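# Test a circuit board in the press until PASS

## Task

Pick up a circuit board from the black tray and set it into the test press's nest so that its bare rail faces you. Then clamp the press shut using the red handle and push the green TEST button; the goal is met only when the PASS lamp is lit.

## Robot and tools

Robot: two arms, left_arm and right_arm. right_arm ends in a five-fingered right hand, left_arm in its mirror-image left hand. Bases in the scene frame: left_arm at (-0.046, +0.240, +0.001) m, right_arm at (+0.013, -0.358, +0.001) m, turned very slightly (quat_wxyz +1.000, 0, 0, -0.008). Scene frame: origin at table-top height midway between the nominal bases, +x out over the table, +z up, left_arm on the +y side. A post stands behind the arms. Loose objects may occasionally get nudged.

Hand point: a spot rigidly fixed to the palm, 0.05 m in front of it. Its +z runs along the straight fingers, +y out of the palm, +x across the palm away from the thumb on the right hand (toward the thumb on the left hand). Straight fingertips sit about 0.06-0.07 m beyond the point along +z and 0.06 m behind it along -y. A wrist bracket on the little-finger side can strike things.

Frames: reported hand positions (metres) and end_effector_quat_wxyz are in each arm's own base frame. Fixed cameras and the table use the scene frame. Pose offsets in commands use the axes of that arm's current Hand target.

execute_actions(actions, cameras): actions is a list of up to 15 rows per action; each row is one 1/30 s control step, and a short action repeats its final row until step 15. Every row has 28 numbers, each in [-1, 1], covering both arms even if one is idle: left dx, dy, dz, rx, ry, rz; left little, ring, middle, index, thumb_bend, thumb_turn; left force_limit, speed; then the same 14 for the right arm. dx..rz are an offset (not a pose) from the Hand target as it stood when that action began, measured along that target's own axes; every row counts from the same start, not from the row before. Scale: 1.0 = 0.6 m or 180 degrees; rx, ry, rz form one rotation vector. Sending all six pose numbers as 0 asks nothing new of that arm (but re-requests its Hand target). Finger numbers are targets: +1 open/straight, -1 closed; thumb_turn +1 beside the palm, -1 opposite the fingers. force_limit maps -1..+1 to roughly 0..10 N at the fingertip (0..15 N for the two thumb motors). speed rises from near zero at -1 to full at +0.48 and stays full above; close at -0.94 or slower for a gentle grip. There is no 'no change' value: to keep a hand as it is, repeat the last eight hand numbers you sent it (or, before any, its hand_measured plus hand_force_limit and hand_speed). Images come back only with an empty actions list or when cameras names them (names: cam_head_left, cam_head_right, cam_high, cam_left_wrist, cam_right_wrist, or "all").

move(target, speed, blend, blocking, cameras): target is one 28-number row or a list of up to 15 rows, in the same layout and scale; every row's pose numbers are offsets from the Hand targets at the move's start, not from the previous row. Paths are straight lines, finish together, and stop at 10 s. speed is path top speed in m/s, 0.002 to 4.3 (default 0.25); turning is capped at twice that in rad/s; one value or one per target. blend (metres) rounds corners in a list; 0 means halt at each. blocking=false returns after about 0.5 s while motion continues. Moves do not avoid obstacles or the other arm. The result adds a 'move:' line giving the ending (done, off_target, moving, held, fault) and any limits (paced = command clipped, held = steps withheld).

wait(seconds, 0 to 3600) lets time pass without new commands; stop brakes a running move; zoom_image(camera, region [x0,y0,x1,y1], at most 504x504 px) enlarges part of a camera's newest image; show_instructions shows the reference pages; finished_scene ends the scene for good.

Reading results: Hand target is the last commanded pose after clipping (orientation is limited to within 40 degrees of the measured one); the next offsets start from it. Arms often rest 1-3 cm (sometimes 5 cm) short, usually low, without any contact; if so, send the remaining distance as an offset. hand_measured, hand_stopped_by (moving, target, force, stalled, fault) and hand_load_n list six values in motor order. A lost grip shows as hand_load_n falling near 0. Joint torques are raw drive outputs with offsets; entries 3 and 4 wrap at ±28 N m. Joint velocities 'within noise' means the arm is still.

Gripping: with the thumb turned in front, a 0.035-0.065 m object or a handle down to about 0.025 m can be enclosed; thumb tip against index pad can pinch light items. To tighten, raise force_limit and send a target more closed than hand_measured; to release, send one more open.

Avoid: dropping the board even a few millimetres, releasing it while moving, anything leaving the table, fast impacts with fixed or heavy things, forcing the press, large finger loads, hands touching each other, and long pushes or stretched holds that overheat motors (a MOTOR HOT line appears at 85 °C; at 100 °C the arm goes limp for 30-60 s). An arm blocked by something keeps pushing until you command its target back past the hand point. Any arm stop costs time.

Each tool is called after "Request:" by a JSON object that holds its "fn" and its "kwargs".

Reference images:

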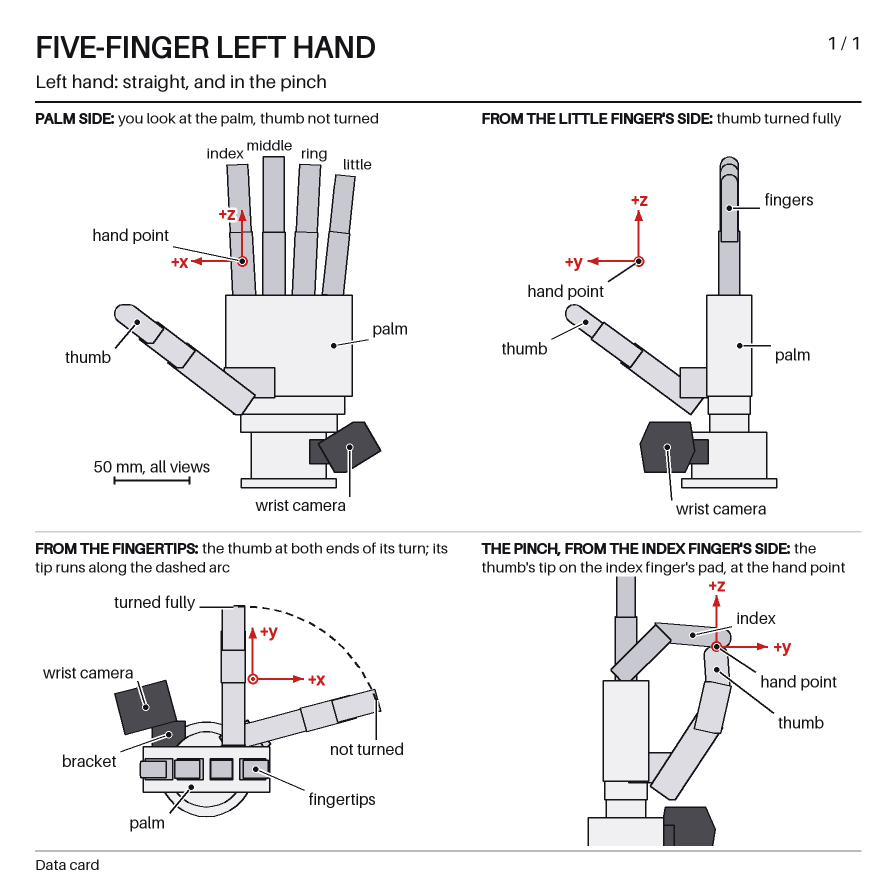

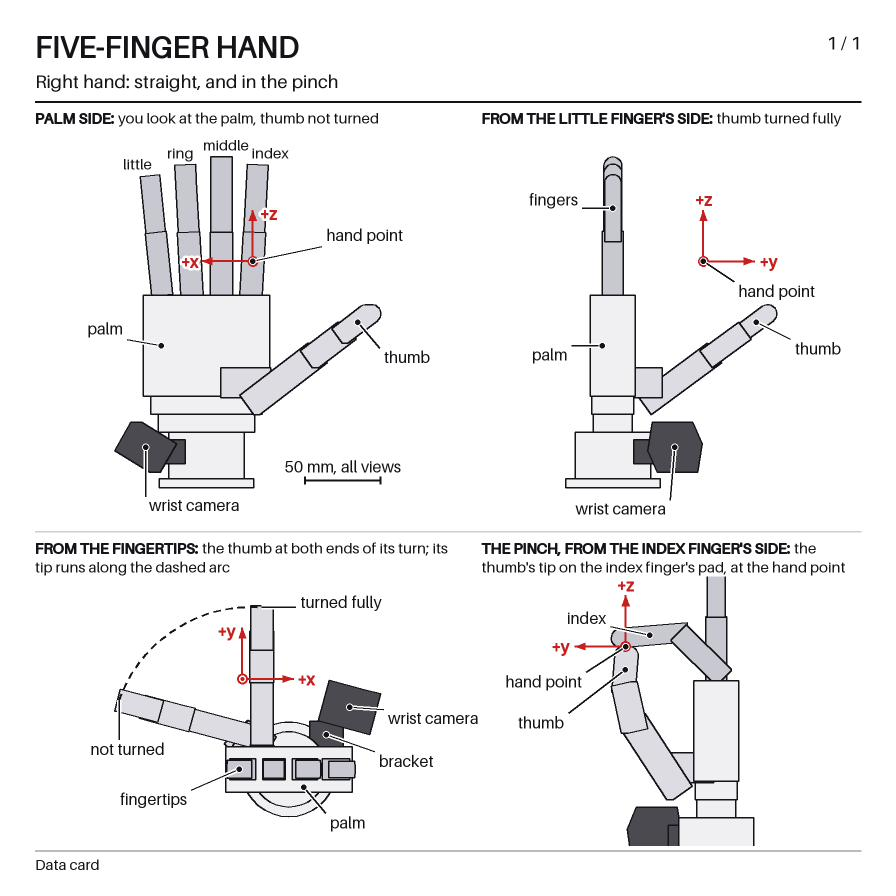

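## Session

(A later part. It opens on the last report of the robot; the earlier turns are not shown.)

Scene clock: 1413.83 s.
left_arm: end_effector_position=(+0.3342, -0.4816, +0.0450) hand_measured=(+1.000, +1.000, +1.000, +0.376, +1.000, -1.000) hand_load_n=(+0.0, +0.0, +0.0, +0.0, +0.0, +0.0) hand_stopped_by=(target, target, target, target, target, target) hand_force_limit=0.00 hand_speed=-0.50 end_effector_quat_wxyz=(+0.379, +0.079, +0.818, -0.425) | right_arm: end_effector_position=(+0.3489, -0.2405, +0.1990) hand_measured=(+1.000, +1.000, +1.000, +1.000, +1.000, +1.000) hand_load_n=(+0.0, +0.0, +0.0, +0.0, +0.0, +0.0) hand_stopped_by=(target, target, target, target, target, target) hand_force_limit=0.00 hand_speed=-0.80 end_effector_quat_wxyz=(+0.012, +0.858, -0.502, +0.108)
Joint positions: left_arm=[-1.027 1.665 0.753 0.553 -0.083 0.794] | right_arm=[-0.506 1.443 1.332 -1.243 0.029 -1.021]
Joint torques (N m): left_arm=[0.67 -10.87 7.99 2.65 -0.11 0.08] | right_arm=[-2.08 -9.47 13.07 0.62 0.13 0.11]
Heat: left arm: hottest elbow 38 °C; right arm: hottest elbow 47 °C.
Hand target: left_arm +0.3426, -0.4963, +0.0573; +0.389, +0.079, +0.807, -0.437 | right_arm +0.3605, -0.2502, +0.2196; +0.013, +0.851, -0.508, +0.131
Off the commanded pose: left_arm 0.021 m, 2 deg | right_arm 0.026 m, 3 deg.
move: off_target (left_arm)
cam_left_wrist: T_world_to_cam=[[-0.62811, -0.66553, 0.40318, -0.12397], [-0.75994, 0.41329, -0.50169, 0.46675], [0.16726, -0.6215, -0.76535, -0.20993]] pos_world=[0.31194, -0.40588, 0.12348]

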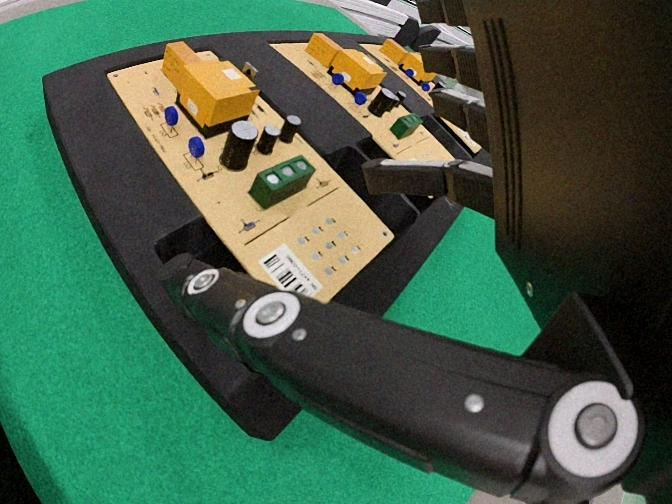

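Request:
{"fn": "move", "kwargs": {"target": [0.030,0.010,0.0192,0,0,0,1,1,1,0.375,1,-1,0,-0.5, 0,0,0,0,0,0,1,1,1,1,1,1,0,-0.8], "cameras": ["cam_left_wrist"], "speed": 0.1}}

Request:
{"fn": "zoom_image", "kwargs": {"camera": "cam_left_wrist", "region": [100, 60, 450, 380]}}

Scene clock: 1449.40 s.
left_arm: end_effector_position=(+0.3385, -0.4880, +0.0272) hand_measured=(+1.000, +1.000, +1.000, +0.376, +1.000, -1.000) hand_load_n=(+0.0, +0.0, +0.0, +0.0, -0.5, +0.0) hand_stopped_by=(target, target, target, target, target, target) hand_force_limit=0.00 hand_speed=-0.50 end_effector_quat_wxyz=(+0.384, +0.077, +0.817, -0.423) | right_arm: end_effector_position=(+0.3489, -0.2405, +0.1990) hand_measured=(+1.000, +1.000, +1.000, +1.000, +1.000, +1.000) hand_load_n=(+0.0, +0.0, +0.0, +0.0, +0.0, +0.0) hand_stopped_by=(target, target, target, target, target, target) hand_force_limit=0.00 hand_speed=-0.80 end_effector_quat_wxyz=(+0.012, +0.858, -0.502, +0.108)
Joint positions: left_arm=[-1.031 1.729 0.765 0.607 -0.097 0.795] | right_arm=[-0.506 1.443 1.332 -1.243 0.029 -1.021]
Joint torques (N m): left_arm=[-0.15 -11.4 7.42 2.62 -0.15 0.02] | right_arm=[-2.14 -9.47 13.05 0.62 0.12 0.11]
Heat: left arm: hottest elbow 39 °C; right arm: hottest elbow 47 °C.
Hand target: left_arm +0.3396, -0.5054, +0.0374; +0.390, +0.079, +0.807, -0.437 | right_arm +0.3605, -0.2502, +0.2196; +0.013, +0.851, -0.508, +0.131
Off the commanded pose: left_arm 0.020 m, 2 deg | right_arm 0.026 m, 3 deg.
move: off_target (left_arm)
cam_left_wrist: T_world_to_cam=[[-0.62449, -0.67127, 0.39925, -0.12224], [-0.76051, 0.40624, -0.50655, 0.4606], [0.17784, -0.61997, -0.76421, -0.23113]] pos_world=[0.31506, -0.41247, 0.10548]

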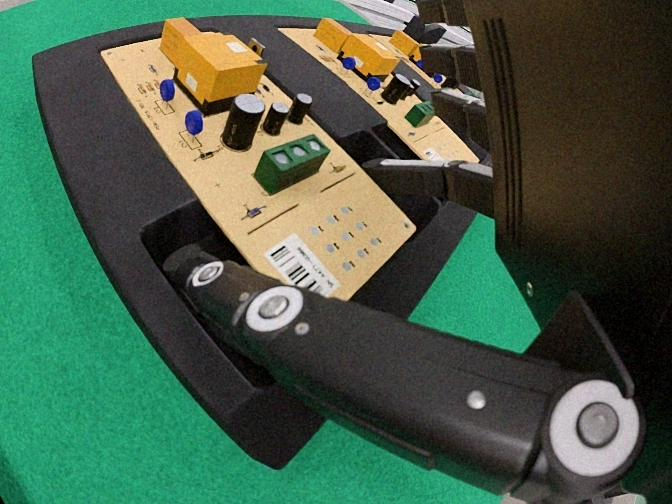

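Scaled by 1.440 from the camera's image (finer frame: 960x720).

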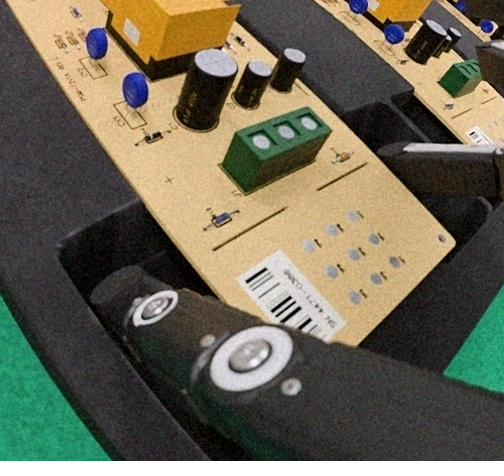

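Request:
{"fn": "move", "kwargs": {"target": [0.0091,-0.0062,-0.0075,0,0,0,1,1,1,0.375,1,-1,0,-0.5, 0,0,0,0,0,0,1,1,1,1,1,1,0,-0.8], "cameras": ["cam_left_wrist"], "speed": 0.1}}

Request:
{"fn": "zoom_image", "kwargs": {"camera": "cam_left_wrist", "region": [150, 60, 500, 380]}}

Scene clock: 1472.77 s.
left_arm: end_effector_position=(+0.3343, -0.4910, +0.0281) hand_measured=(+1.000, +1.000, +1.000, +0.376, +1.000, -1.000) hand_load_n=(+0.0, +0.5, -0.5, +0.0, +0.0, +0.5) hand_stopped_by=(target, target, target, target, target, target) hand_force_limit=0.00 hand_speed=-0.50 end_effector_quat_wxyz=(+0.386, +0.078, +0.816, -0.423) | right_arm: end_effector_position=(+0.3489, -0.2405, +0.1990) hand_measured=(+1.000, +1.000, +1.000, +1.000, +1.000, +1.000) hand_load_n=(+0.0, +0.0, +0.0, +0.0, +0.0, +0.0) hand_stopped_by=(target, target, target, target, target, target) hand_force_limit=0.00 hand_speed=-0.80 end_effector_quat_wxyz=(+0.012, +0.858, -0.502, +0.108)
Joint positions: left_arm=[-1.045 1.729 0.765 0.61 -0.112 0.795] | right_arm=[-0.506 1.443 1.332 -1.243 0.029 -1.021]
Joint torques (N m): left_arm=[-0.32 -11.99 6.64 2.63 -0.14 -0.04] | right_arm=[-2.02 -9.41 13.05 0.65 0.13 0.11]
Heat: left arm: hottest elbow 40 °C; right arm: hottest elbow 47 °C.
Hand target: left_arm +0.3317, -0.5052, +0.0373; +0.389, +0.079, +0.807, -0.436 | right_arm +0.3605, -0.2502, +0.2196; +0.013, +0.851, -0.508, +0.131
Off the commanded pose: left_arm 0.017 m, 2 deg | right_arm 0.026 m, 3 deg.
move: off_target (left_arm)
cam_left_wrist: T_world_to_cam=[[-0.62646, -0.67167, 0.39549, -0.12662], [-0.75771, 0.40574, -0.51114, 0.45802], [0.18285, -0.61987, -0.76311, -0.23325]] pos_world=[0.31037, -0.41546, 0.10619]

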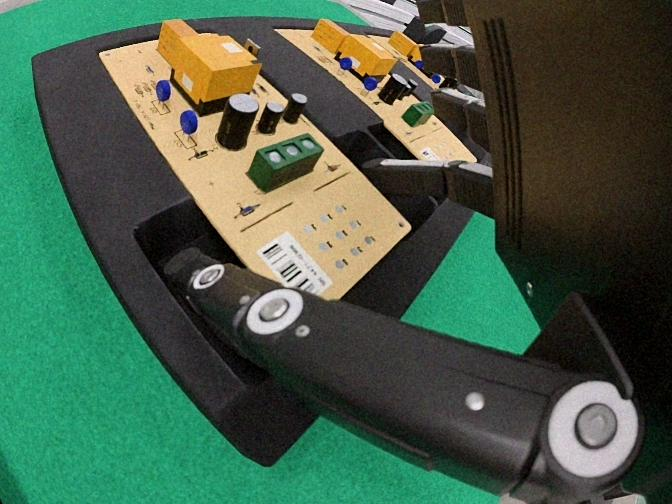

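Scaled by 1.440 from the camera's image (finer frame: 960x720).

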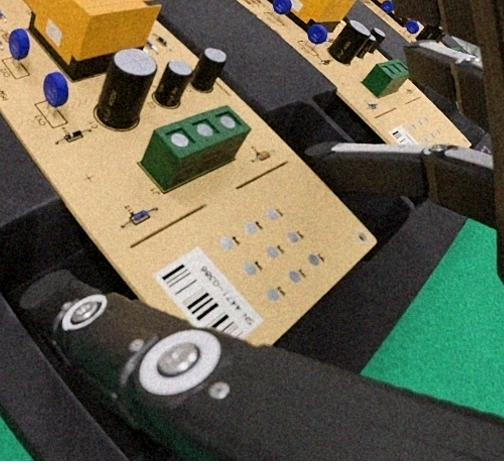

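Request:
{"fn": "move", "kwargs": {"target": [[0,0,0,0,0,0,1,1,1,0.32,1,-1,0.0,-0.9, 0,0,0,0,0,0,1,1,1,1,1,1,0,-0.8],[0,0,0,0,0,0,1,1,1,-0.1,0.5,-1,0.1,-0.93, 0,0,0,0,0,0,1,1,1,1,1,1,0,-0.8]], "cameras": ["cam_left_wrist"]}}

Request:
{"fn": "zoom_image", "kwargs": {"camera": "cam_left_wrist", "region": [150, 60, 500, 380]}}

Scene clock: 1558.93 s.
left_arm: end_effector_position=(+0.3334, -0.4949, +0.0315) hand_measured=(+1.000, +1.000, +1.000, +0.172, +0.864, -1.000) hand_load_n=(+0.0, +0.0, +0.0, +8.0, +8.0, +0.0) hand_stopped_by=(target, target, target, force, force, target) hand_force_limit=0.10 hand_speed=-0.93 end_effector_quat_wxyz=(+0.388, +0.078, +0.813, -0.428) | right_arm: end_effector_position=(+0.3489, -0.2405, +0.1990) hand_measured=(+1.000, +1.000, +1.000, +1.000, +1.000, +1.000) hand_load_n=(+0.0, +0.0, +0.0, +0.0, +0.0, +0.0) hand_stopped_by=(target, target, target, target, target, target) hand_force_limit=0.00 hand_speed=-0.80 end_effector_quat_wxyz=(+0.012, +0.858, -0.502, +0.108)
Joint positions: left_arm=[-1.049 1.729 0.768 0.619 -0.112 0.794] | right_arm=[-0.506 1.443 1.332 -1.243 0.029 -1.021]
Joint torques (N m): left_arm=[0.09 -11.99 6.5 2.28 -0.12 -0.03] | right_arm=[-2.02 -9.35 13.11 0.65 0.13 0.11]
Heat: left arm: hottest elbow 40 °C; right arm: hottest elbow 48 °C.
Hand target: left_arm +0.3316, -0.5052, +0.0373; +0.389, +0.079, +0.807, -0.436 | right_arm +0.3605, -0.2502, +0.2196; +0.013, +0.851, -0.508, +0.131
Off the commanded pose: left_arm 0.012 m, 1 deg | right_arm 0.026 m, 3 deg.
move: done; target 2's new numbers were sent with left_arm's hand 0.017 m and 2 deg from that target
cam_left_wrist: T_world_to_cam=[[-0.63115, -0.66485, 0.39953, -0.12633], [-0.75338, 0.40288, -0.51972, 0.45814], [0.18457, -0.62902, -0.75516, -0.23819]] pos_world=[0.30939, -0.4184, 0.1087]

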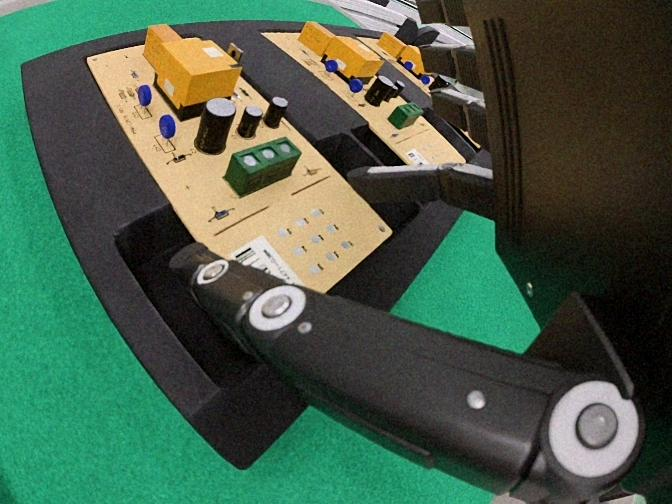

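Scaled by 1.440 from the camera's image (finer frame: 960x720).

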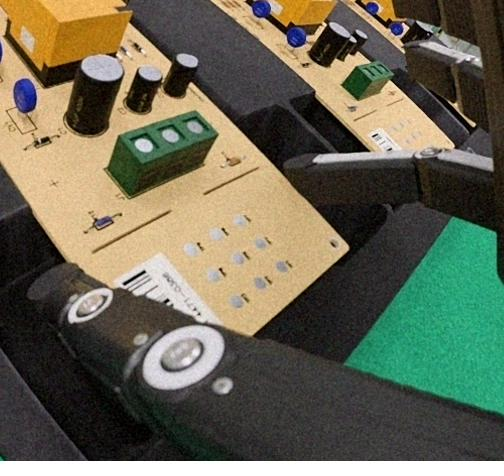

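Request:
{"fn": "move", "kwargs": {"target": [-0.0698,-0.0643,-0.0316,0,0,0,1,1,1,-0.1,0.5,-1,0.1,-0.93, 0,0,0,0,0,0,1,1,1,1,1,1,0,-0.8], "cameras": ["cam_left_wrist","cam_high"], "speed": 0.06}}

Request:
{"fn": "zoom_image", "kwargs": {"camera": "cam_left_wrist", "region": [50, 30, 450, 400]}}

Scene clock: 1573.30 s.
left_arm: end_effector_position=(+0.3287, -0.4874, +0.0748) hand_measured=(+1.000, +1.000, +1.000, +0.172, +0.864, -1.000) hand_load_n=(+0.0, +0.0, +0.0, +6.5, +6.5, -1.5) hand_stopped_by=(target, target, target, force, force, target) hand_force_limit=0.10 hand_speed=-0.93 end_effector_quat_wxyz=(+0.382, +0.079, +0.819, -0.421) | right_arm: end_effector_position=(+0.3489, -0.2405, +0.1990) hand_measured=(+1.000, +1.000, +1.000, +1.000, +1.000, +1.000) hand_load_n=(+0.0, +0.0, +0.0, +0.0, +0.0, +0.0) hand_stopped_by=(target, target, target, target, target, target) hand_force_limit=0.00 hand_speed=-0.80 end_effector_quat_wxyz=(+0.012, +0.858, -0.502, +0.108)
Joint positions: left_arm=[-1.05 1.598 0.782 0.452 -0.112 0.791] | right_arm=[-0.506 1.443 1.332 -1.243 0.029 -1.021]
Joint torques (N m): left_arm=[0.15 -12.28 8.99 1.63 -0.12 0] | right_arm=[-2.14 -9.35 13.11 0.62 0.13 0.11]
Heat: left arm: hottest elbow 39 °C; right arm: hottest elbow 48 °C.
Hand target: left_arm +0.3315, -0.5053, +0.0973; +0.389, +0.079, +0.807, -0.437 | right_arm +0.3605, -0.2502, +0.2196; +0.013, +0.851, -0.508, +0.131
Off the commanded pose: left_arm 0.029 m, 2 deg | right_arm 0.026 m, 3 deg.
move: off_target (left_arm)
cam_left_wrist: T_world_to_cam=[[-0.62579, -0.67223, 0.3956, -0.14667], [-0.7601, 0.41175, -0.50271, 0.4792], [0.17505, -0.61528, -0.76862, -0.1891]] pos_world=[0.30556, -0.41225, 0.15358]
Images, in order (width x height): cam_high 672x504, cam_left_wrist 672x504.

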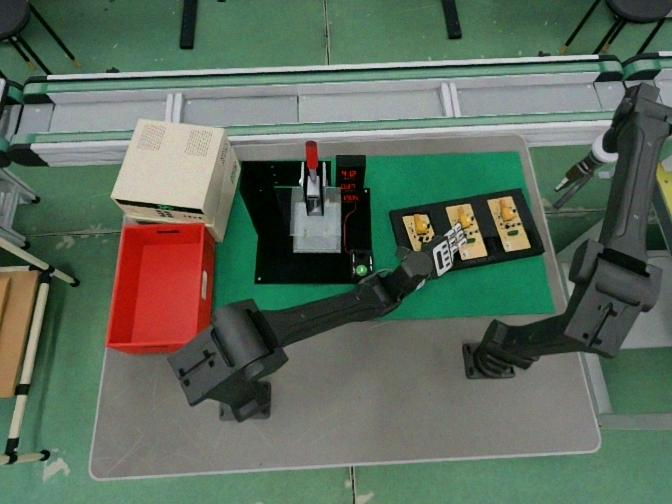

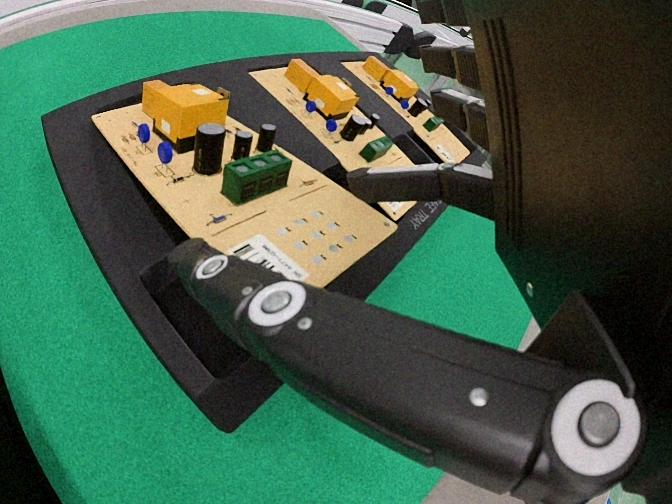

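Scaled by 1.260 from the camera's image (finer frame: 960x720).

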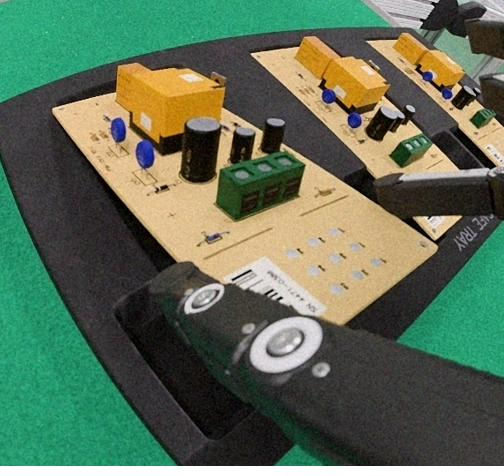

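Request:
{"fn": "move", "kwargs": {"target": [-0.1163,-0.1072,-0.0527,0,0,0,1,1,1,-0.1,0.5,-1,0.1,-0.93, 0,0,0,0,0,0,1,1,1,1,1,1,0,-0.8], "cameras": ["cam_left_wrist","cam_head_left"], "speed": 0.06}}

Request:
{"fn": "zoom_image", "kwargs": {"camera": "cam_left_wrist", "region": [50, 30, 450, 400]}}

Request:
{"fn": "zoom_image", "kwargs": {"camera": "cam_head_left", "region": [340, 220, 500, 350]}}

Scene clock: 1588.43 s.
left_arm: end_effector_position=(+0.3302, -0.4899, +0.1712) hand_measured=(+1.000, +1.000, +1.000, +0.170, +0.862, -1.000) hand_load_n=(+0.0, +0.0, +0.0, +0.0, +0.0, +0.5) hand_stopped_by=(target, target, target, force, force, target) hand_force_limit=0.10 hand_speed=-0.93 end_effector_quat_wxyz=(+0.382, +0.079, +0.819, -0.420) | right_arm: end_effector_position=(+0.3489, -0.2405, +0.1990) hand_measured=(+1.000, +1.000, +1.000, +1.000, +1.000, +1.000) hand_load_n=(+0.0, +0.0, +0.0, +0.0, +0.0, +0.0) hand_stopped_by=(target, target, target, target, target, target) hand_force_limit=0.00 hand_speed=-0.80 end_effector_quat_wxyz=(+0.012, +0.858, -0.502, +0.108)
Joint positions: left_arm=[-1.05 1.423 0.904 0.155 -0.113 0.791] | right_arm=[-0.506 1.443 1.332 -1.243 0.029 -1.021]
Joint torques (N m): left_arm=[0.09 -11.28 10.59 1.58 -0.11 0] | right_arm=[-2.14 -9.29 13.09 0.62 0.13 0.11]
Heat: left arm: hottest elbow 40 °C; right arm: hottest elbow 48 °C.
Hand target: left_arm +0.3315, -0.5052, +0.1972; +0.389, +0.079, +0.807, -0.436 | right_arm +0.3605, -0.2502, +0.2196; +0.013, +0.851, -0.508, +0.131
Off the commanded pose: left_arm 0.030 m, 2 deg | right_arm 0.026 m, 3 deg.
move: off_target (left_arm)
cam_left_wrist: T_world_to_cam=[[-0.62544, -0.67273, 0.3953, -0.1859], [-0.76038, 0.41184, -0.5022, 0.52992], [0.17505, -0.61467, -0.76911, -0.11641]] pos_world=[0.30705, -0.41485, 0.25008]
Images, in order (width x height): cam_head_left 672x504, cam_left_wrist 672x504.

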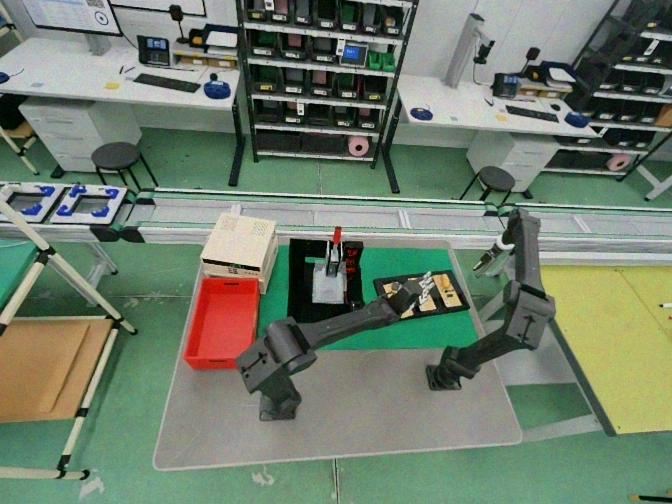

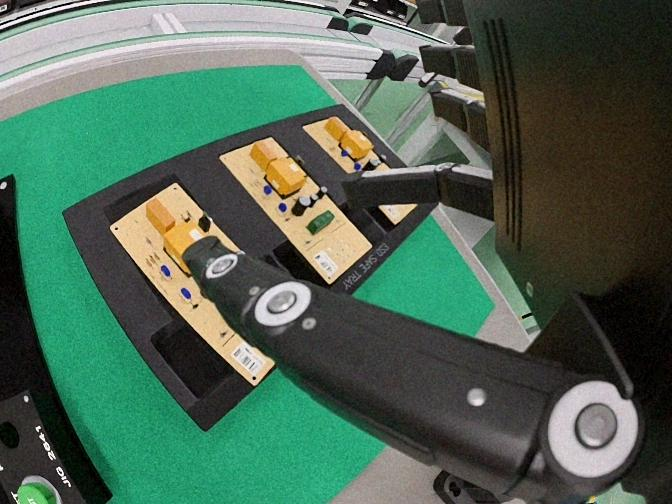

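Scaled by 1.260 from the camera's image (finer frame: 960x720).

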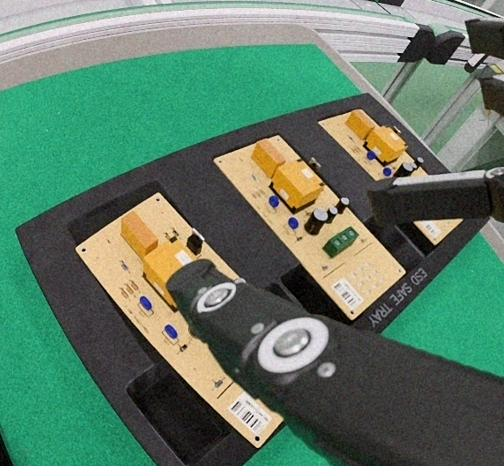

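Scaled by 3.150 from the camera's image (finer frame: 960x720).

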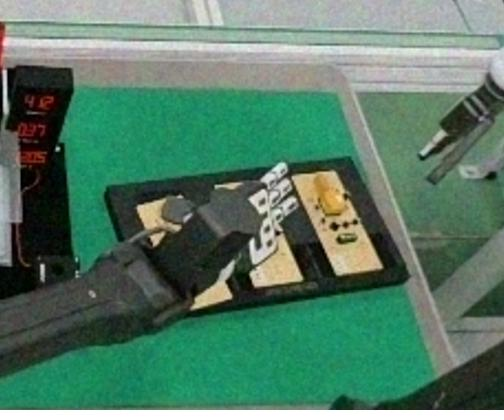

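Request:
{"fn": "move", "kwargs": {"target": [[0,0,0,0,0,0,1,1,1,0.375,1.0,-1,0.1,-0.5, 0,0,0,0,0,0,1,1,1,1,1,1,0,-0.8],[0.1535,0.1187,0.0787,-0.0271,-0.025,-0.0123,1,1,1,0.375,1,-1,0.1,-0.5, 0,0,0,0,0,0,1,1,1,1,1,1,0,-0.8]], "cameras": ["cam_left_wrist"], "speed": 0.12}}

Request:
{"fn": "zoom_image", "kwargs": {"camera": "cam_left_wrist", "region": [50, 60, 450, 400]}}

Scene clock: 1673.10 s.
left_arm: end_effector_position=(+0.3356, -0.5099, +0.0722) hand_measured=(+1.000, +1.000, +1.000, +0.376, +1.000, -1.000) hand_load_n=(+0.0, +0.0, +0.0, +0.0, +0.0, +0.5) hand_stopped_by=(target, target, target, target, target, target) hand_force_limit=0.10 hand_speed=-0.50 end_effector_quat_wxyz=(+0.418, +0.029, +0.814, -0.402) | right_arm: end_effector_position=(+0.3489, -0.2405, +0.1990) hand_measured=(+1.000, +1.000, +1.000, +1.000, +1.000, +1.000) hand_load_n=(+0.0, +0.0, +0.0, +0.0, +0.0, +0.0) hand_stopped_by=(target, target, target, target, target, target) hand_force_limit=0.00 hand_speed=-0.80 end_effector_quat_wxyz=(+0.012, +0.858, -0.502, +0.108)
Joint positions: left_arm=[-1.106 1.673 0.852 0.472 -0.286 0.738] | right_arm=[-0.506 1.443 1.332 -1.243 0.029 -1.021]
Joint torques (N m): left_arm=[-0.21 -11.99 6.23 2.7 -0.19 -0.08] | right_arm=[-2.02 -9.52 13.09 0.64 0.13 0.11]
Heat: left arm: hottest elbow 43 °C; right arm: hottest elbow 48 °C.
Hand target: left_arm +0.3284, -0.5178, +0.0726; +0.415, +0.029, +0.810, -0.412 | right_arm +0.3605, -0.2502, +0.2196; +0.013, +0.851, -0.508, +0.131
Off the commanded pose: left_arm 0.011 m, 1 deg | right_arm 0.026 m, 3 deg.
move: off_target (left_arm)
cam_left_wrist: T_world_to_cam=[[-0.54682, -0.73841, 0.39463, -0.21667], [-0.79326, 0.30617, -0.5263, 0.45148], [0.26781, -0.60084, -0.75318, -0.23103]] pos_world=[0.30153, -0.43703, 0.14911]

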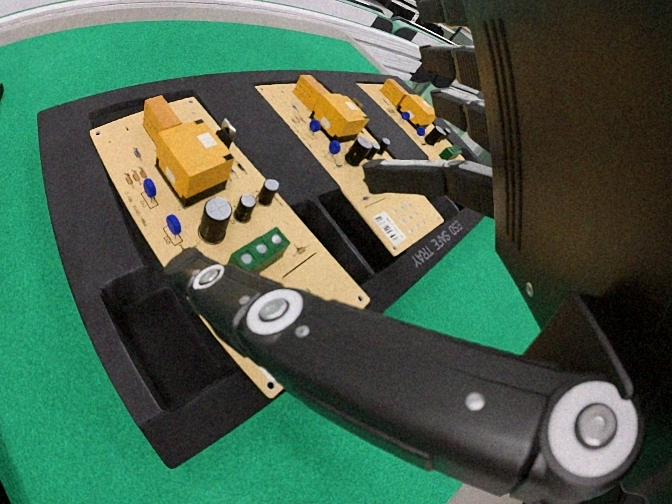

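Scaled by 1.260 from the camera's image (finer frame: 960x720).

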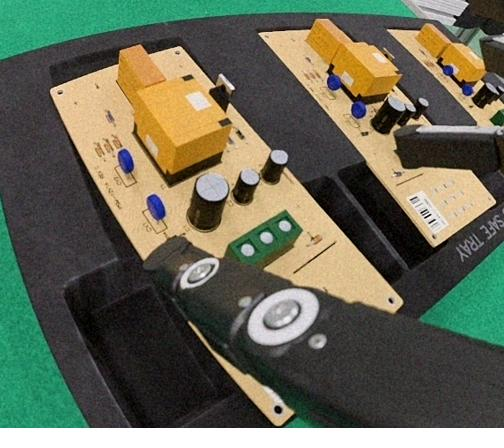

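Request:
{"fn": "move", "kwargs": {"target": [0.0498,0.0517,0.0103,0,0,0,1,1,1,0.375,1.0,-1,0.1,-0.5, 0,0,0,0,0,0,1,1,1,1,1,1,0,-0.8], "cameras": ["cam_left_wrist"], "speed": 0.08}}

Request:
{"fn": "zoom_image", "kwargs": {"camera": "cam_left_wrist", "region": [50, 60, 450, 400]}}

Scene clock: 1716.33 s.
left_arm: end_effector_position=(+0.3336, -0.5058, +0.0383) hand_measured=(+1.000, +1.000, +1.000, +0.376, +1.000, -1.000) hand_load_n=(+0.0, +0.0, +0.0, +0.0, +0.0, +0.0) hand_stopped_by=(target, target, target, target, target, target) hand_force_limit=0.10 hand_speed=-0.50 end_effector_quat_wxyz=(+0.421, +0.027, +0.809, -0.408) | right_arm: end_effector_position=(+0.3489, -0.2405, +0.1990) hand_measured=(+1.000, +1.000, +1.000, +1.000, +1.000, +1.000) hand_load_n=(+0.0, +0.0, +0.0, +0.0, +0.0, -0.5) hand_stopped_by=(target, target, target, target, target, target) hand_force_limit=0.00 hand_speed=-0.80 end_effector_quat_wxyz=(+0.012, +0.858, -0.502, +0.108)
Joint positions: left_arm=[-1.106 1.749 0.81 0.608 -0.287 0.738] | right_arm=[-0.506 1.443 1.332 -1.243 0.029 -1.021]
Joint torques (N m): left_arm=[-0.15 -11.34 5.24 2.62 -0.11 -0.08] | right_arm=[-2.02 -9.41 13.07 0.61 0.13 0.11]
Heat: left arm: hottest elbow 41 °C; right arm: hottest elbow 48 °C.
Hand target: left_arm +0.3248, -0.5103, +0.0297; +0.415, +0.030, +0.811, -0.412 | right_arm +0.3605, -0.2502, +0.2196; +0.013, +0.851, -0.508, +0.131
Off the commanded pose: left_arm 0.013 m, 1 deg | right_arm 0.026 m, 3 deg.
move: off_target (left_arm)
cam_left_wrist: T_world_to_cam=[[-0.54915, -0.73284, 0.40172, -0.19799], [-0.78932, 0.29686, -0.53745, 0.42518], [0.2746, -0.61223, -0.74146, -0.26208]] pos_world=[0.29885, -0.43177, 0.11373]

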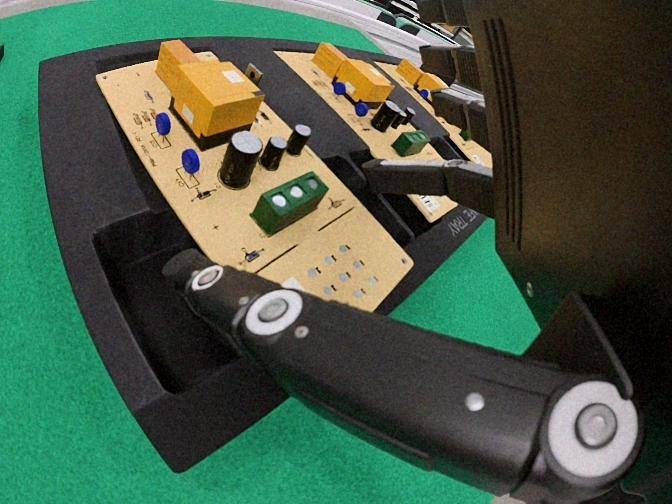

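Scaled by 1.260 from the camera's image (finer frame: 960x720).

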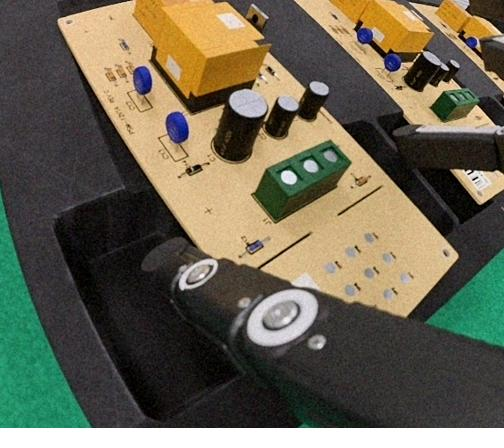

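Request:
{"fn": "move", "kwargs": {"target": [0.0122,0.0187,-0.0063,0,0,0,1,1,1,0.375,1.0,-1,0.1,-0.5, 0,0,0,0,0,0,1,1,1,1,1,1,0,-0.8], "cameras": ["cam_left_wrist"], "speed": 0.08}}

Request:
{"fn": "zoom_image", "kwargs": {"camera": "cam_left_wrist", "region": [150, 150, 450, 400]}}

Scene clock: 1737.50 s.
left_arm: end_effector_position=(+0.3319, -0.5025, +0.0353) hand_measured=(+1.000, +1.000, +1.000, +0.376, +1.000, -1.000) hand_load_n=(+0.0, +0.0, +0.0, +0.5, +0.0, +0.5) hand_stopped_by=(target, target, target, target, target, target) hand_force_limit=0.10 hand_speed=-0.50 end_effector_quat_wxyz=(+0.425, +0.025, +0.804, -0.416) | right_arm: end_effector_position=(+0.3489, -0.2405, +0.1990) hand_measured=(+1.000, +1.000, +1.000, +1.000, +1.000, +1.000) hand_load_n=(+0.0, -0.5, +0.0, -0.5, +0.0, +0.0) hand_stopped_by=(target, target, target, target, target, target) hand_force_limit=0.00 hand_speed=-0.80 end_effector_quat_wxyz=(+0.012, +0.858, -0.502, +0.108)
Joint positions: left_arm=[-1.106 1.756 0.787 0.658 -0.287 0.738] | right_arm=[-0.506 1.443 1.332 -1.243 0.029 -1.021]
Joint torques (N m): left_arm=[-0.09 -10.64 4.66 2.32 -0.03 -0.07] | right_arm=[-2.08 -9.41 13.08 0.61 0.13 0.11]
Heat: left arm: hottest elbow 41 °C; right arm: hottest elbow 48 °C.
Hand target: left_arm +0.3220, -0.5024, +0.0184; +0.415, +0.030, +0.811, -0.412 | right_arm +0.3605, -0.2502, +0.2196; +0.013, +0.851, -0.508, +0.131
Off the commanded pose: left_arm 0.020 m, 2 deg | right_arm 0.026 m, 3 deg.
move: off_target (left_arm)
cam_left_wrist: T_world_to_cam=[[-0.55288, -0.72535, 0.41011, -0.19061], [-0.78433, 0.28686, -0.55003, 0.41503], [0.28132, -0.62577, -0.72751, -0.27135]] pos_world=[0.29647, -0.42711, 0.10904]

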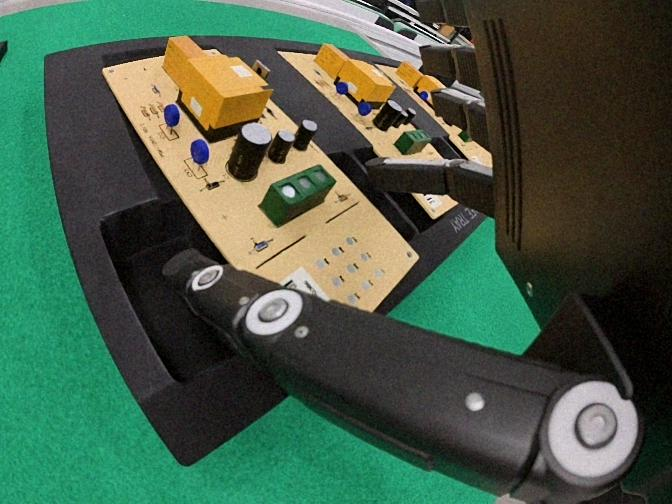

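Scaled by 1.680 from the camera's image (finer frame: 960x720).

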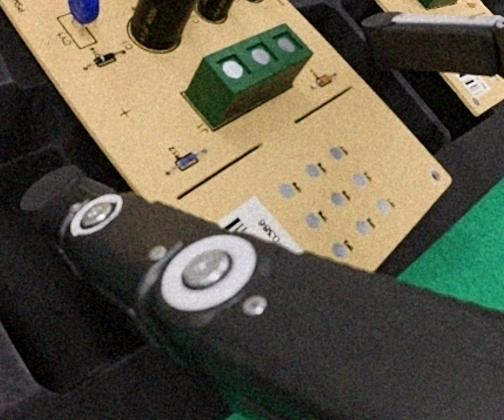

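Request:
{"fn": "move", "kwargs": {"target": [0.0140,0.0126,0.0065,0,0,0,1,1,1,0.375,1.0,-1,0.1,-0.5, 0,0,0,0,0,0,1,1,1,1,1,1,0,-0.8], "cameras": ["cam_left_wrist"], "speed": 0.08}}

Request:
{"fn": "zoom_image", "kwargs": {"camera": "cam_left_wrist", "region": [150, 150, 450, 400]}}

Scene clock: 1751.73 s.
left_arm: end_effector_position=(+0.3335, -0.5052, +0.0342) hand_measured=(+1.000, +1.000, +1.000, +0.376, +1.000, -1.000) hand_load_n=(+0.0, +0.0, -0.5, -1.0, +0.0, +0.0) hand_stopped_by=(target, target, target, target, target, target) hand_force_limit=0.10 hand_speed=-0.50 end_effector_quat_wxyz=(+0.430, +0.023, +0.797, -0.424) | right_arm: end_effector_position=(+0.3489, -0.2405, +0.1990) hand_measured=(+1.000, +1.000, +1.000, +1.000, +1.000, +1.000) hand_load_n=(+0.0, +0.0, -0.5, +0.0, +0.0, +0.0) hand_stopped_by=(target, target, target, target, target, target) hand_force_limit=0.00 hand_speed=-0.80 end_effector_quat_wxyz=(+0.012, +0.858, -0.502, +0.108)
Joint positions: left_arm=[-1.106 1.773 0.785 0.702 -0.288 0.738] | right_arm=[-0.506 1.443 1.332 -1.243 0.029 -1.021]
Joint torques (N m): left_arm=[-0.09 -9.64 4.45 1.95 0.02 -0.07] | right_arm=[-2.14 -9.41 13.08 0.62 0.12 0.11]
Motor temperatures (°C): left_arm=[29 33 40 29 30 27] | right_arm=[29 35 49 32 29 29]
Heat: left arm: hottest elbow 40 °C; right arm: hottest elbow 49 °C.
Hand target: left_arm +0.3220, -0.5027, +0.0065; +0.415, +0.030, +0.811, -0.412 | right_arm +0.3605, -0.2502, +0.2196; +0.013, +0.851, -0.508, +0.131
Off the commanded pose: left_arm 0.030 m, 3 deg | right_arm 0.026 m, 3 deg.
move: off_target (left_arm)
cam_left_wrist: T_world_to_cam=[[-0.5569, -0.71688, 0.41945, -0.18594], [-0.77841, 0.27432, -0.56464, 0.40865], [0.28972, -0.64096, -0.7108, -0.28528]] pos_world=[0.29719, -0.42826, 0.10596]

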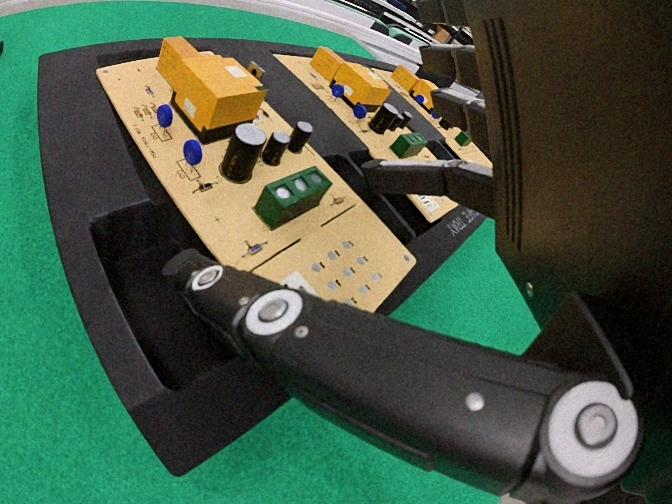

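Scaled by 1.680 from the camera's image (finer frame: 960x720).

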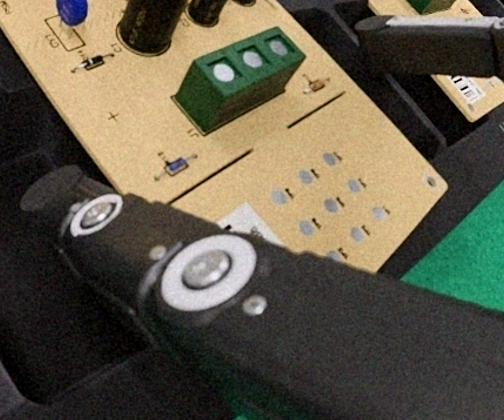

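Request:
{"fn": "move", "kwargs": {"target": [[-0.0411,-0.0368,-0.0191,0,0,0,1,1,1,0.375,1.0,-1,0.1,-0.5, 0,0,0,0,0,0,1,1,1,1,1,1,0,-0.8],[-0.062,-0.0292,-0.0165,0,0,0,1,1,1,0.30,0.97,-1,0.1,-0.5, 0,0,0,0,0,0,1,1,1,1,1,1,0,-0.8]], "cameras": ["cam_left_wrist"], "speed": 0.08}}

Request:
{"fn": "zoom_image", "kwargs": {"camera": "cam_left_wrist", "region": [150, 100, 450, 350]}}

Scene clock: 1790.63 s.
left_arm: end_effector_position=(+0.3255, -0.5002, +0.0414) hand_measured=(+1.000, +1.000, +1.000, +0.300, +0.970, -1.000) hand_load_n=(+0.0, +0.0, +0.0, +0.0, +0.0, +0.0) hand_stopped_by=(target, target, target, target, target, target) hand_force_limit=0.10 hand_speed=-0.50 end_effector_quat_wxyz=(+0.412, +0.035, +0.812, -0.413) | right_arm: end_effector_position=(+0.3489, -0.2405, +0.1990) hand_measured=(+1.000, +1.000, +1.000, +1.000, +1.000, +1.000) hand_load_n=(+0.0, +0.0, +0.0, +0.0, +0.0, +0.0) hand_stopped_by=(target, target, target, target, target, target) hand_force_limit=0.00 hand_speed=-0.80 end_effector_quat_wxyz=(+0.012, +0.858, -0.502, +0.108)
Joint positions: left_arm=[-1.106 1.718 0.785 0.596 -0.261 0.737] | right_arm=[-0.506 1.443 1.332 -1.243 0.029 -1.021]
Joint torques (N m): left_arm=[1.9 -13.16 5.81 1.58 0 0.05] | right_arm=[-2.08 -9.35 13.07 0.61 0.12 0.11]
Heat: left arm: hottest elbow 39 °C; right arm: hottest elbow 49 °C.
Hand target: left_arm +0.3330, -0.4965, +0.0468; +0.415, +0.029, +0.811, -0.412 | right_arm +0.3605, -0.2502, +0.2196; +0.013, +0.851, -0.508, +0.131
Off the commanded pose: left_arm 0.010 m, 1 deg | right_arm 0.026 m, 3 deg.
move: done
cam_left_wrist: T_world_to_cam=[[-0.56248, -0.71998, 0.4065, -0.18905], [-0.78762, 0.31702, -0.52835, 0.4279], [0.25153, -0.61736, -0.74538, -0.24902]] pos_world=[0.29332, -0.4255, 0.11731]

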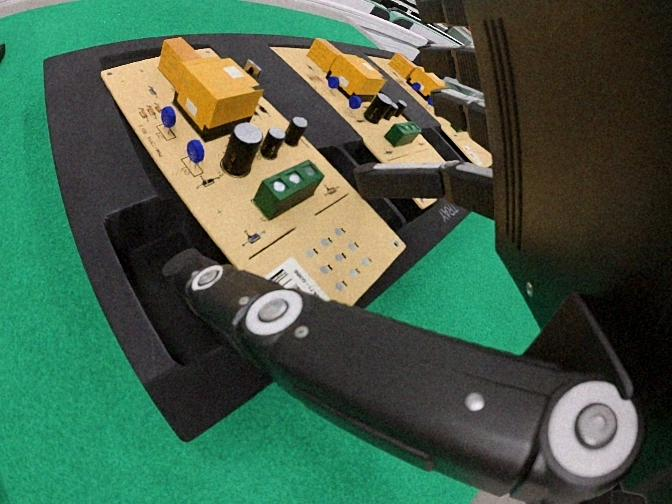

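Scaled by 1.680 from the camera's image (finer frame: 960x720).

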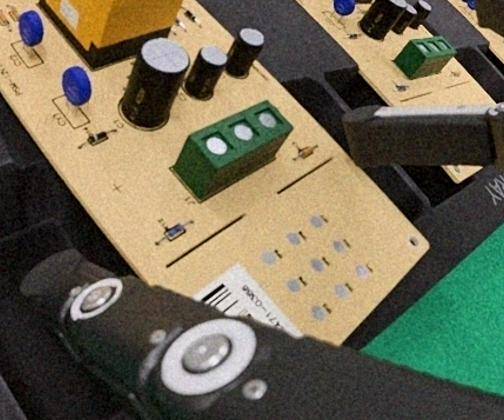

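Request:
{"fn": "move", "kwargs": {"target": [0.0153,0.0137,0.0071,0,0,0,1,1,1,0.30,0.97,-1,0.1,-0.5, 0,0,0,0,0,0,1,1,1,1,1,1,0,-0.8], "cameras": ["cam_left_wrist"], "speed": 0.08}}

Request:
{"fn": "zoom_image", "kwargs": {"camera": "cam_left_wrist", "region": [150, 100, 450, 350]}}

Scene clock: 1806.93 s.
left_arm: end_effector_position=(+0.3259, -0.5009, +0.0390) hand_measured=(+1.000, +1.000, +1.000, +0.300, +0.970, -1.000) hand_load_n=(+0.0, +0.0, +0.0, +0.0, +0.0, +0.0) hand_stopped_by=(target, target, target, target, target, target) hand_force_limit=0.10 hand_speed=-0.50 end_effector_quat_wxyz=(+0.413, +0.035, +0.811, -0.414) | right_arm: end_effector_position=(+0.3489, -0.2405, +0.1990) hand_measured=(+1.000, +1.000, +1.000, +1.000, +1.000, +1.000) hand_load_n=(+0.0, +0.0, +0.0, +0.0, +0.0, +0.0) hand_stopped_by=(target, target, target, target, target, target) hand_force_limit=0.00 hand_speed=-0.80 end_effector_quat_wxyz=(+0.012, +0.858, -0.502, +0.108)
Joint positions: left_arm=[-1.106 1.726 0.785 0.607 -0.261 0.737] | right_arm=[-0.506 1.443 1.332 -1.243 0.029 -1.021]
Joint torques (N m): left_arm=[1.85 -11.28 5.31 2.67 -0.01 0.04] | right_arm=[-2.02 -9.41 13.08 0.59 0.13 0.11]
Heat: left arm: hottest elbow 39 °C; right arm: hottest elbow 49 °C.
Hand target: left_arm +0.3330, -0.4967, +0.0339; +0.415, +0.029, +0.810, -0.412 | right_arm +0.3605, -0.2502, +0.2196; +0.013, +0.851, -0.508, +0.131
Off the commanded pose: left_arm 0.010 m, 1 deg | right_arm 0.026 m, 3 deg.
move: done
cam_left_wrist: T_world_to_cam=[[-0.563, -0.71898, 0.40755, -0.18784], [-0.78696, 0.31576, -0.53008, 0.42648], [0.25243, -0.61916, -0.74359, -0.25257]] pos_world=[0.29362, -0.4261, 0.11481]

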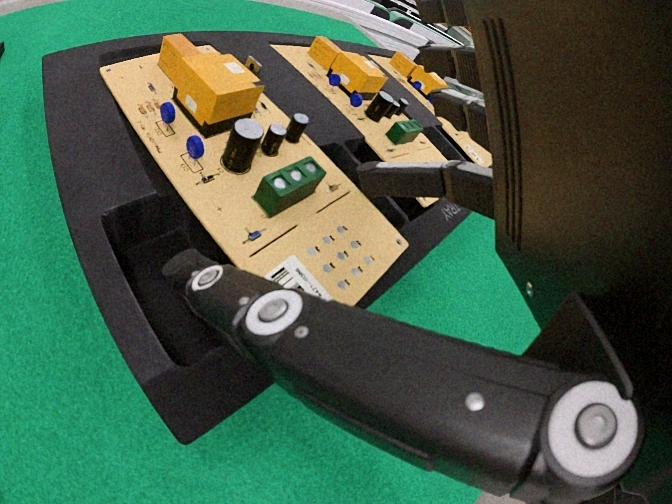

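Scaled by 1.680 from the camera's image (finer frame: 960x720).

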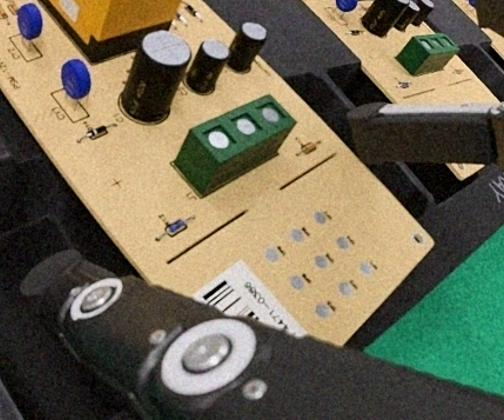

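Request:
{"fn": "move", "kwargs": {"target": [0.0130,0.0116,0.0060,0,0,0,1,1,1,0.30,0.97,-1,0.1,-0.5, 0,0,0,0,0,0,1,1,1,1,1,1,0,-0.8], "cameras": ["cam_left_wrist"], "speed": 0.08}}

Request:
{"fn": "zoom_image", "kwargs": {"camera": "cam_left_wrist", "region": [150, 100, 450, 350]}}

Scene clock: 1817.90 s.
left_arm: end_effector_position=(+0.3260, -0.5011, +0.0265) hand_measured=(+1.000, +1.000, +1.000, +0.300, +0.970, -1.000) hand_load_n=(+0.0, +0.0, +0.0, +0.0, +0.0, +0.0) hand_stopped_by=(target, target, target, target, target, target) hand_force_limit=0.10 hand_speed=-0.50 end_effector_quat_wxyz=(+0.412, +0.035, +0.812, -0.413) | right_arm: end_effector_position=(+0.3489, -0.2405, +0.1990) hand_measured=(+1.000, +1.000, +1.000, +1.000, +1.000, +1.000) hand_load_n=(+0.0, +0.0, +0.0, +0.0, +0.0, +0.0) hand_stopped_by=(target, target, target, target, target, target) hand_force_limit=0.00 hand_speed=-0.80 end_effector_quat_wxyz=(+0.012, +0.858, -0.502, +0.108)
Joint positions: left_arm=[-1.106 1.758 0.782 0.64 -0.261 0.737] | right_arm=[-0.506 1.443 1.332 -1.243 0.029 -1.021]
Joint torques (N m): left_arm=[1.9 -11.63 5.11 2.71 -0.02 0.04] | right_arm=[-2.14 -9.41 13.07 0.62 0.13 0.11]
Heat: left arm: hottest elbow 38 °C; right arm: hottest elbow 49 °C.
Hand target: left_arm +0.3329, -0.4969, +0.0227; +0.415, +0.029, +0.811, -0.412 | right_arm +0.3605, -0.2502, +0.2196; +0.013, +0.851, -0.508, +0.131
Off the commanded pose: left_arm 0.009 m, 1 deg | right_arm 0.026 m, 3 deg.
move: done
cam_left_wrist: T_world_to_cam=[[-0.56248, -0.71998, 0.4065, -0.18347], [-0.78762, 0.31702, -0.52835, 0.42079], [0.25153, -0.61736, -0.74538, -0.26079]] pos_world=[0.29382, -0.4265, 0.10251]

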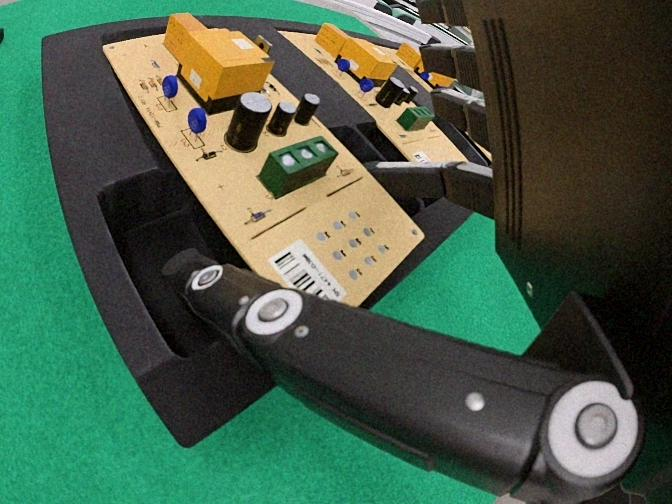

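Scaled by 1.680 from the camera's image (finer frame: 960x720).

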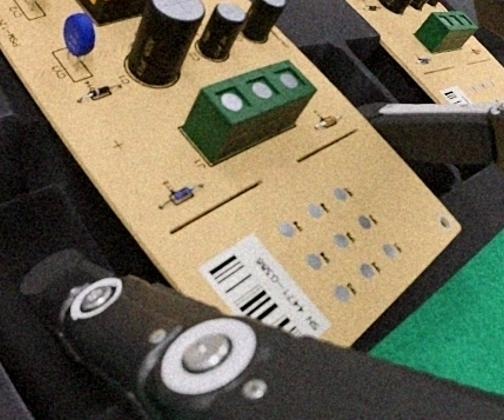

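Request:
{"fn": "move", "kwargs": {"target": [0,0,0,0,0,0,1,1,1,-0.15,0.45,-1,0.4,-0.92, 0,0,0,0,0,0,1,1,1,1,1,1,0,-0.8], "cameras": ["cam_left_wrist"]}}

Request:
{"fn": "zoom_image", "kwargs": {"camera": "cam_left_wrist", "region": [50, 30, 450, 400]}}

Scene clock: 1831.37 s.
left_arm: end_effector_position=(+0.3256, -0.5012, +0.0264) hand_measured=(+1.000, +1.000, +1.000, +0.168, +0.816, -1.000) hand_load_n=(+0.0, +0.0, +0.0, +12.5, +10.0, -1.5) hand_stopped_by=(target, target, target, force, force, target) hand_force_limit=0.40 hand_speed=-0.92 end_effector_quat_wxyz=(+0.412, +0.036, +0.811, -0.414) | right_arm: end_effector_position=(+0.3489, -0.2405, +0.1990) hand_measured=(+1.000, +1.000, +1.000, +1.000, +1.000, +1.000) hand_load_n=(-0.5, +0.0, +0.0, +0.0, +0.0, +0.0) hand_stopped_by=(target, target, target, target, target, target) hand_force_limit=0.00 hand_speed=-0.80 end_effector_quat_wxyz=(+0.012, +0.858, -0.502, +0.108)
Joint positions: left_arm=[-1.106 1.758 0.781 0.641 -0.259 0.737] | right_arm=[-0.506 1.443 1.332 -1.243 0.029 -1.021]
Joint torques (N m): left_arm=[1.9 -11.52 5.19 2.63 -0.11 0.04] | right_arm=[-2.02 -9.35 13.09 0.61 0.13 0.11]
Heat: left arm: hottest elbow 38 °C; right arm: hottest elbow 49 °C.
Hand target: left_arm +0.3330, -0.4969, +0.0228; +0.415, +0.029, +0.811, -0.412 | right_arm +0.3605, -0.2502, +0.2196; +0.013, +0.851, -0.508, +0.131
Off the commanded pose: left_arm 0.009 m, 1 deg | right_arm 0.026 m, 3 deg.
move: done
cam_left_wrist: T_world_to_cam=[[-0.56376, -0.71854, 0.40729, -0.18252], [-0.78713, 0.318, -0.5285, 0.42078], [0.25022, -0.61853, -0.74485, -0.26101]] pos_world=[0.29362, -0.4264, 0.10231]

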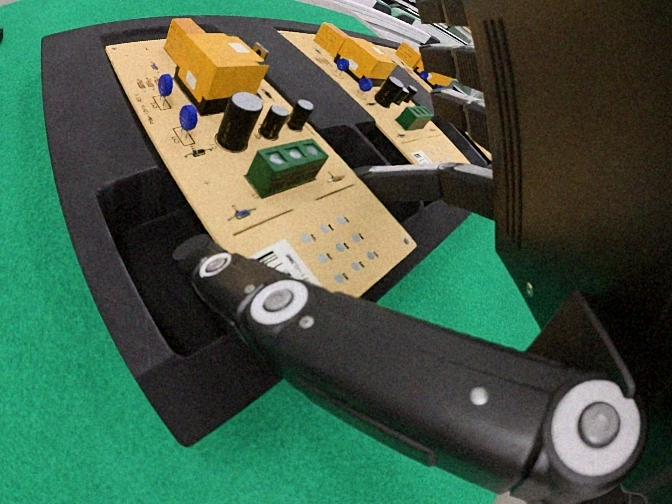

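Scaled by 1.260 from the camera's image (finer frame: 960x720).

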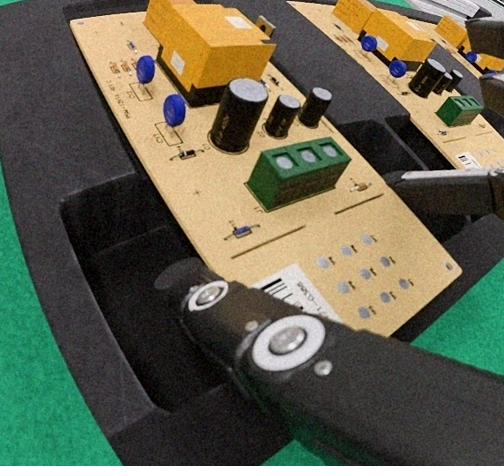

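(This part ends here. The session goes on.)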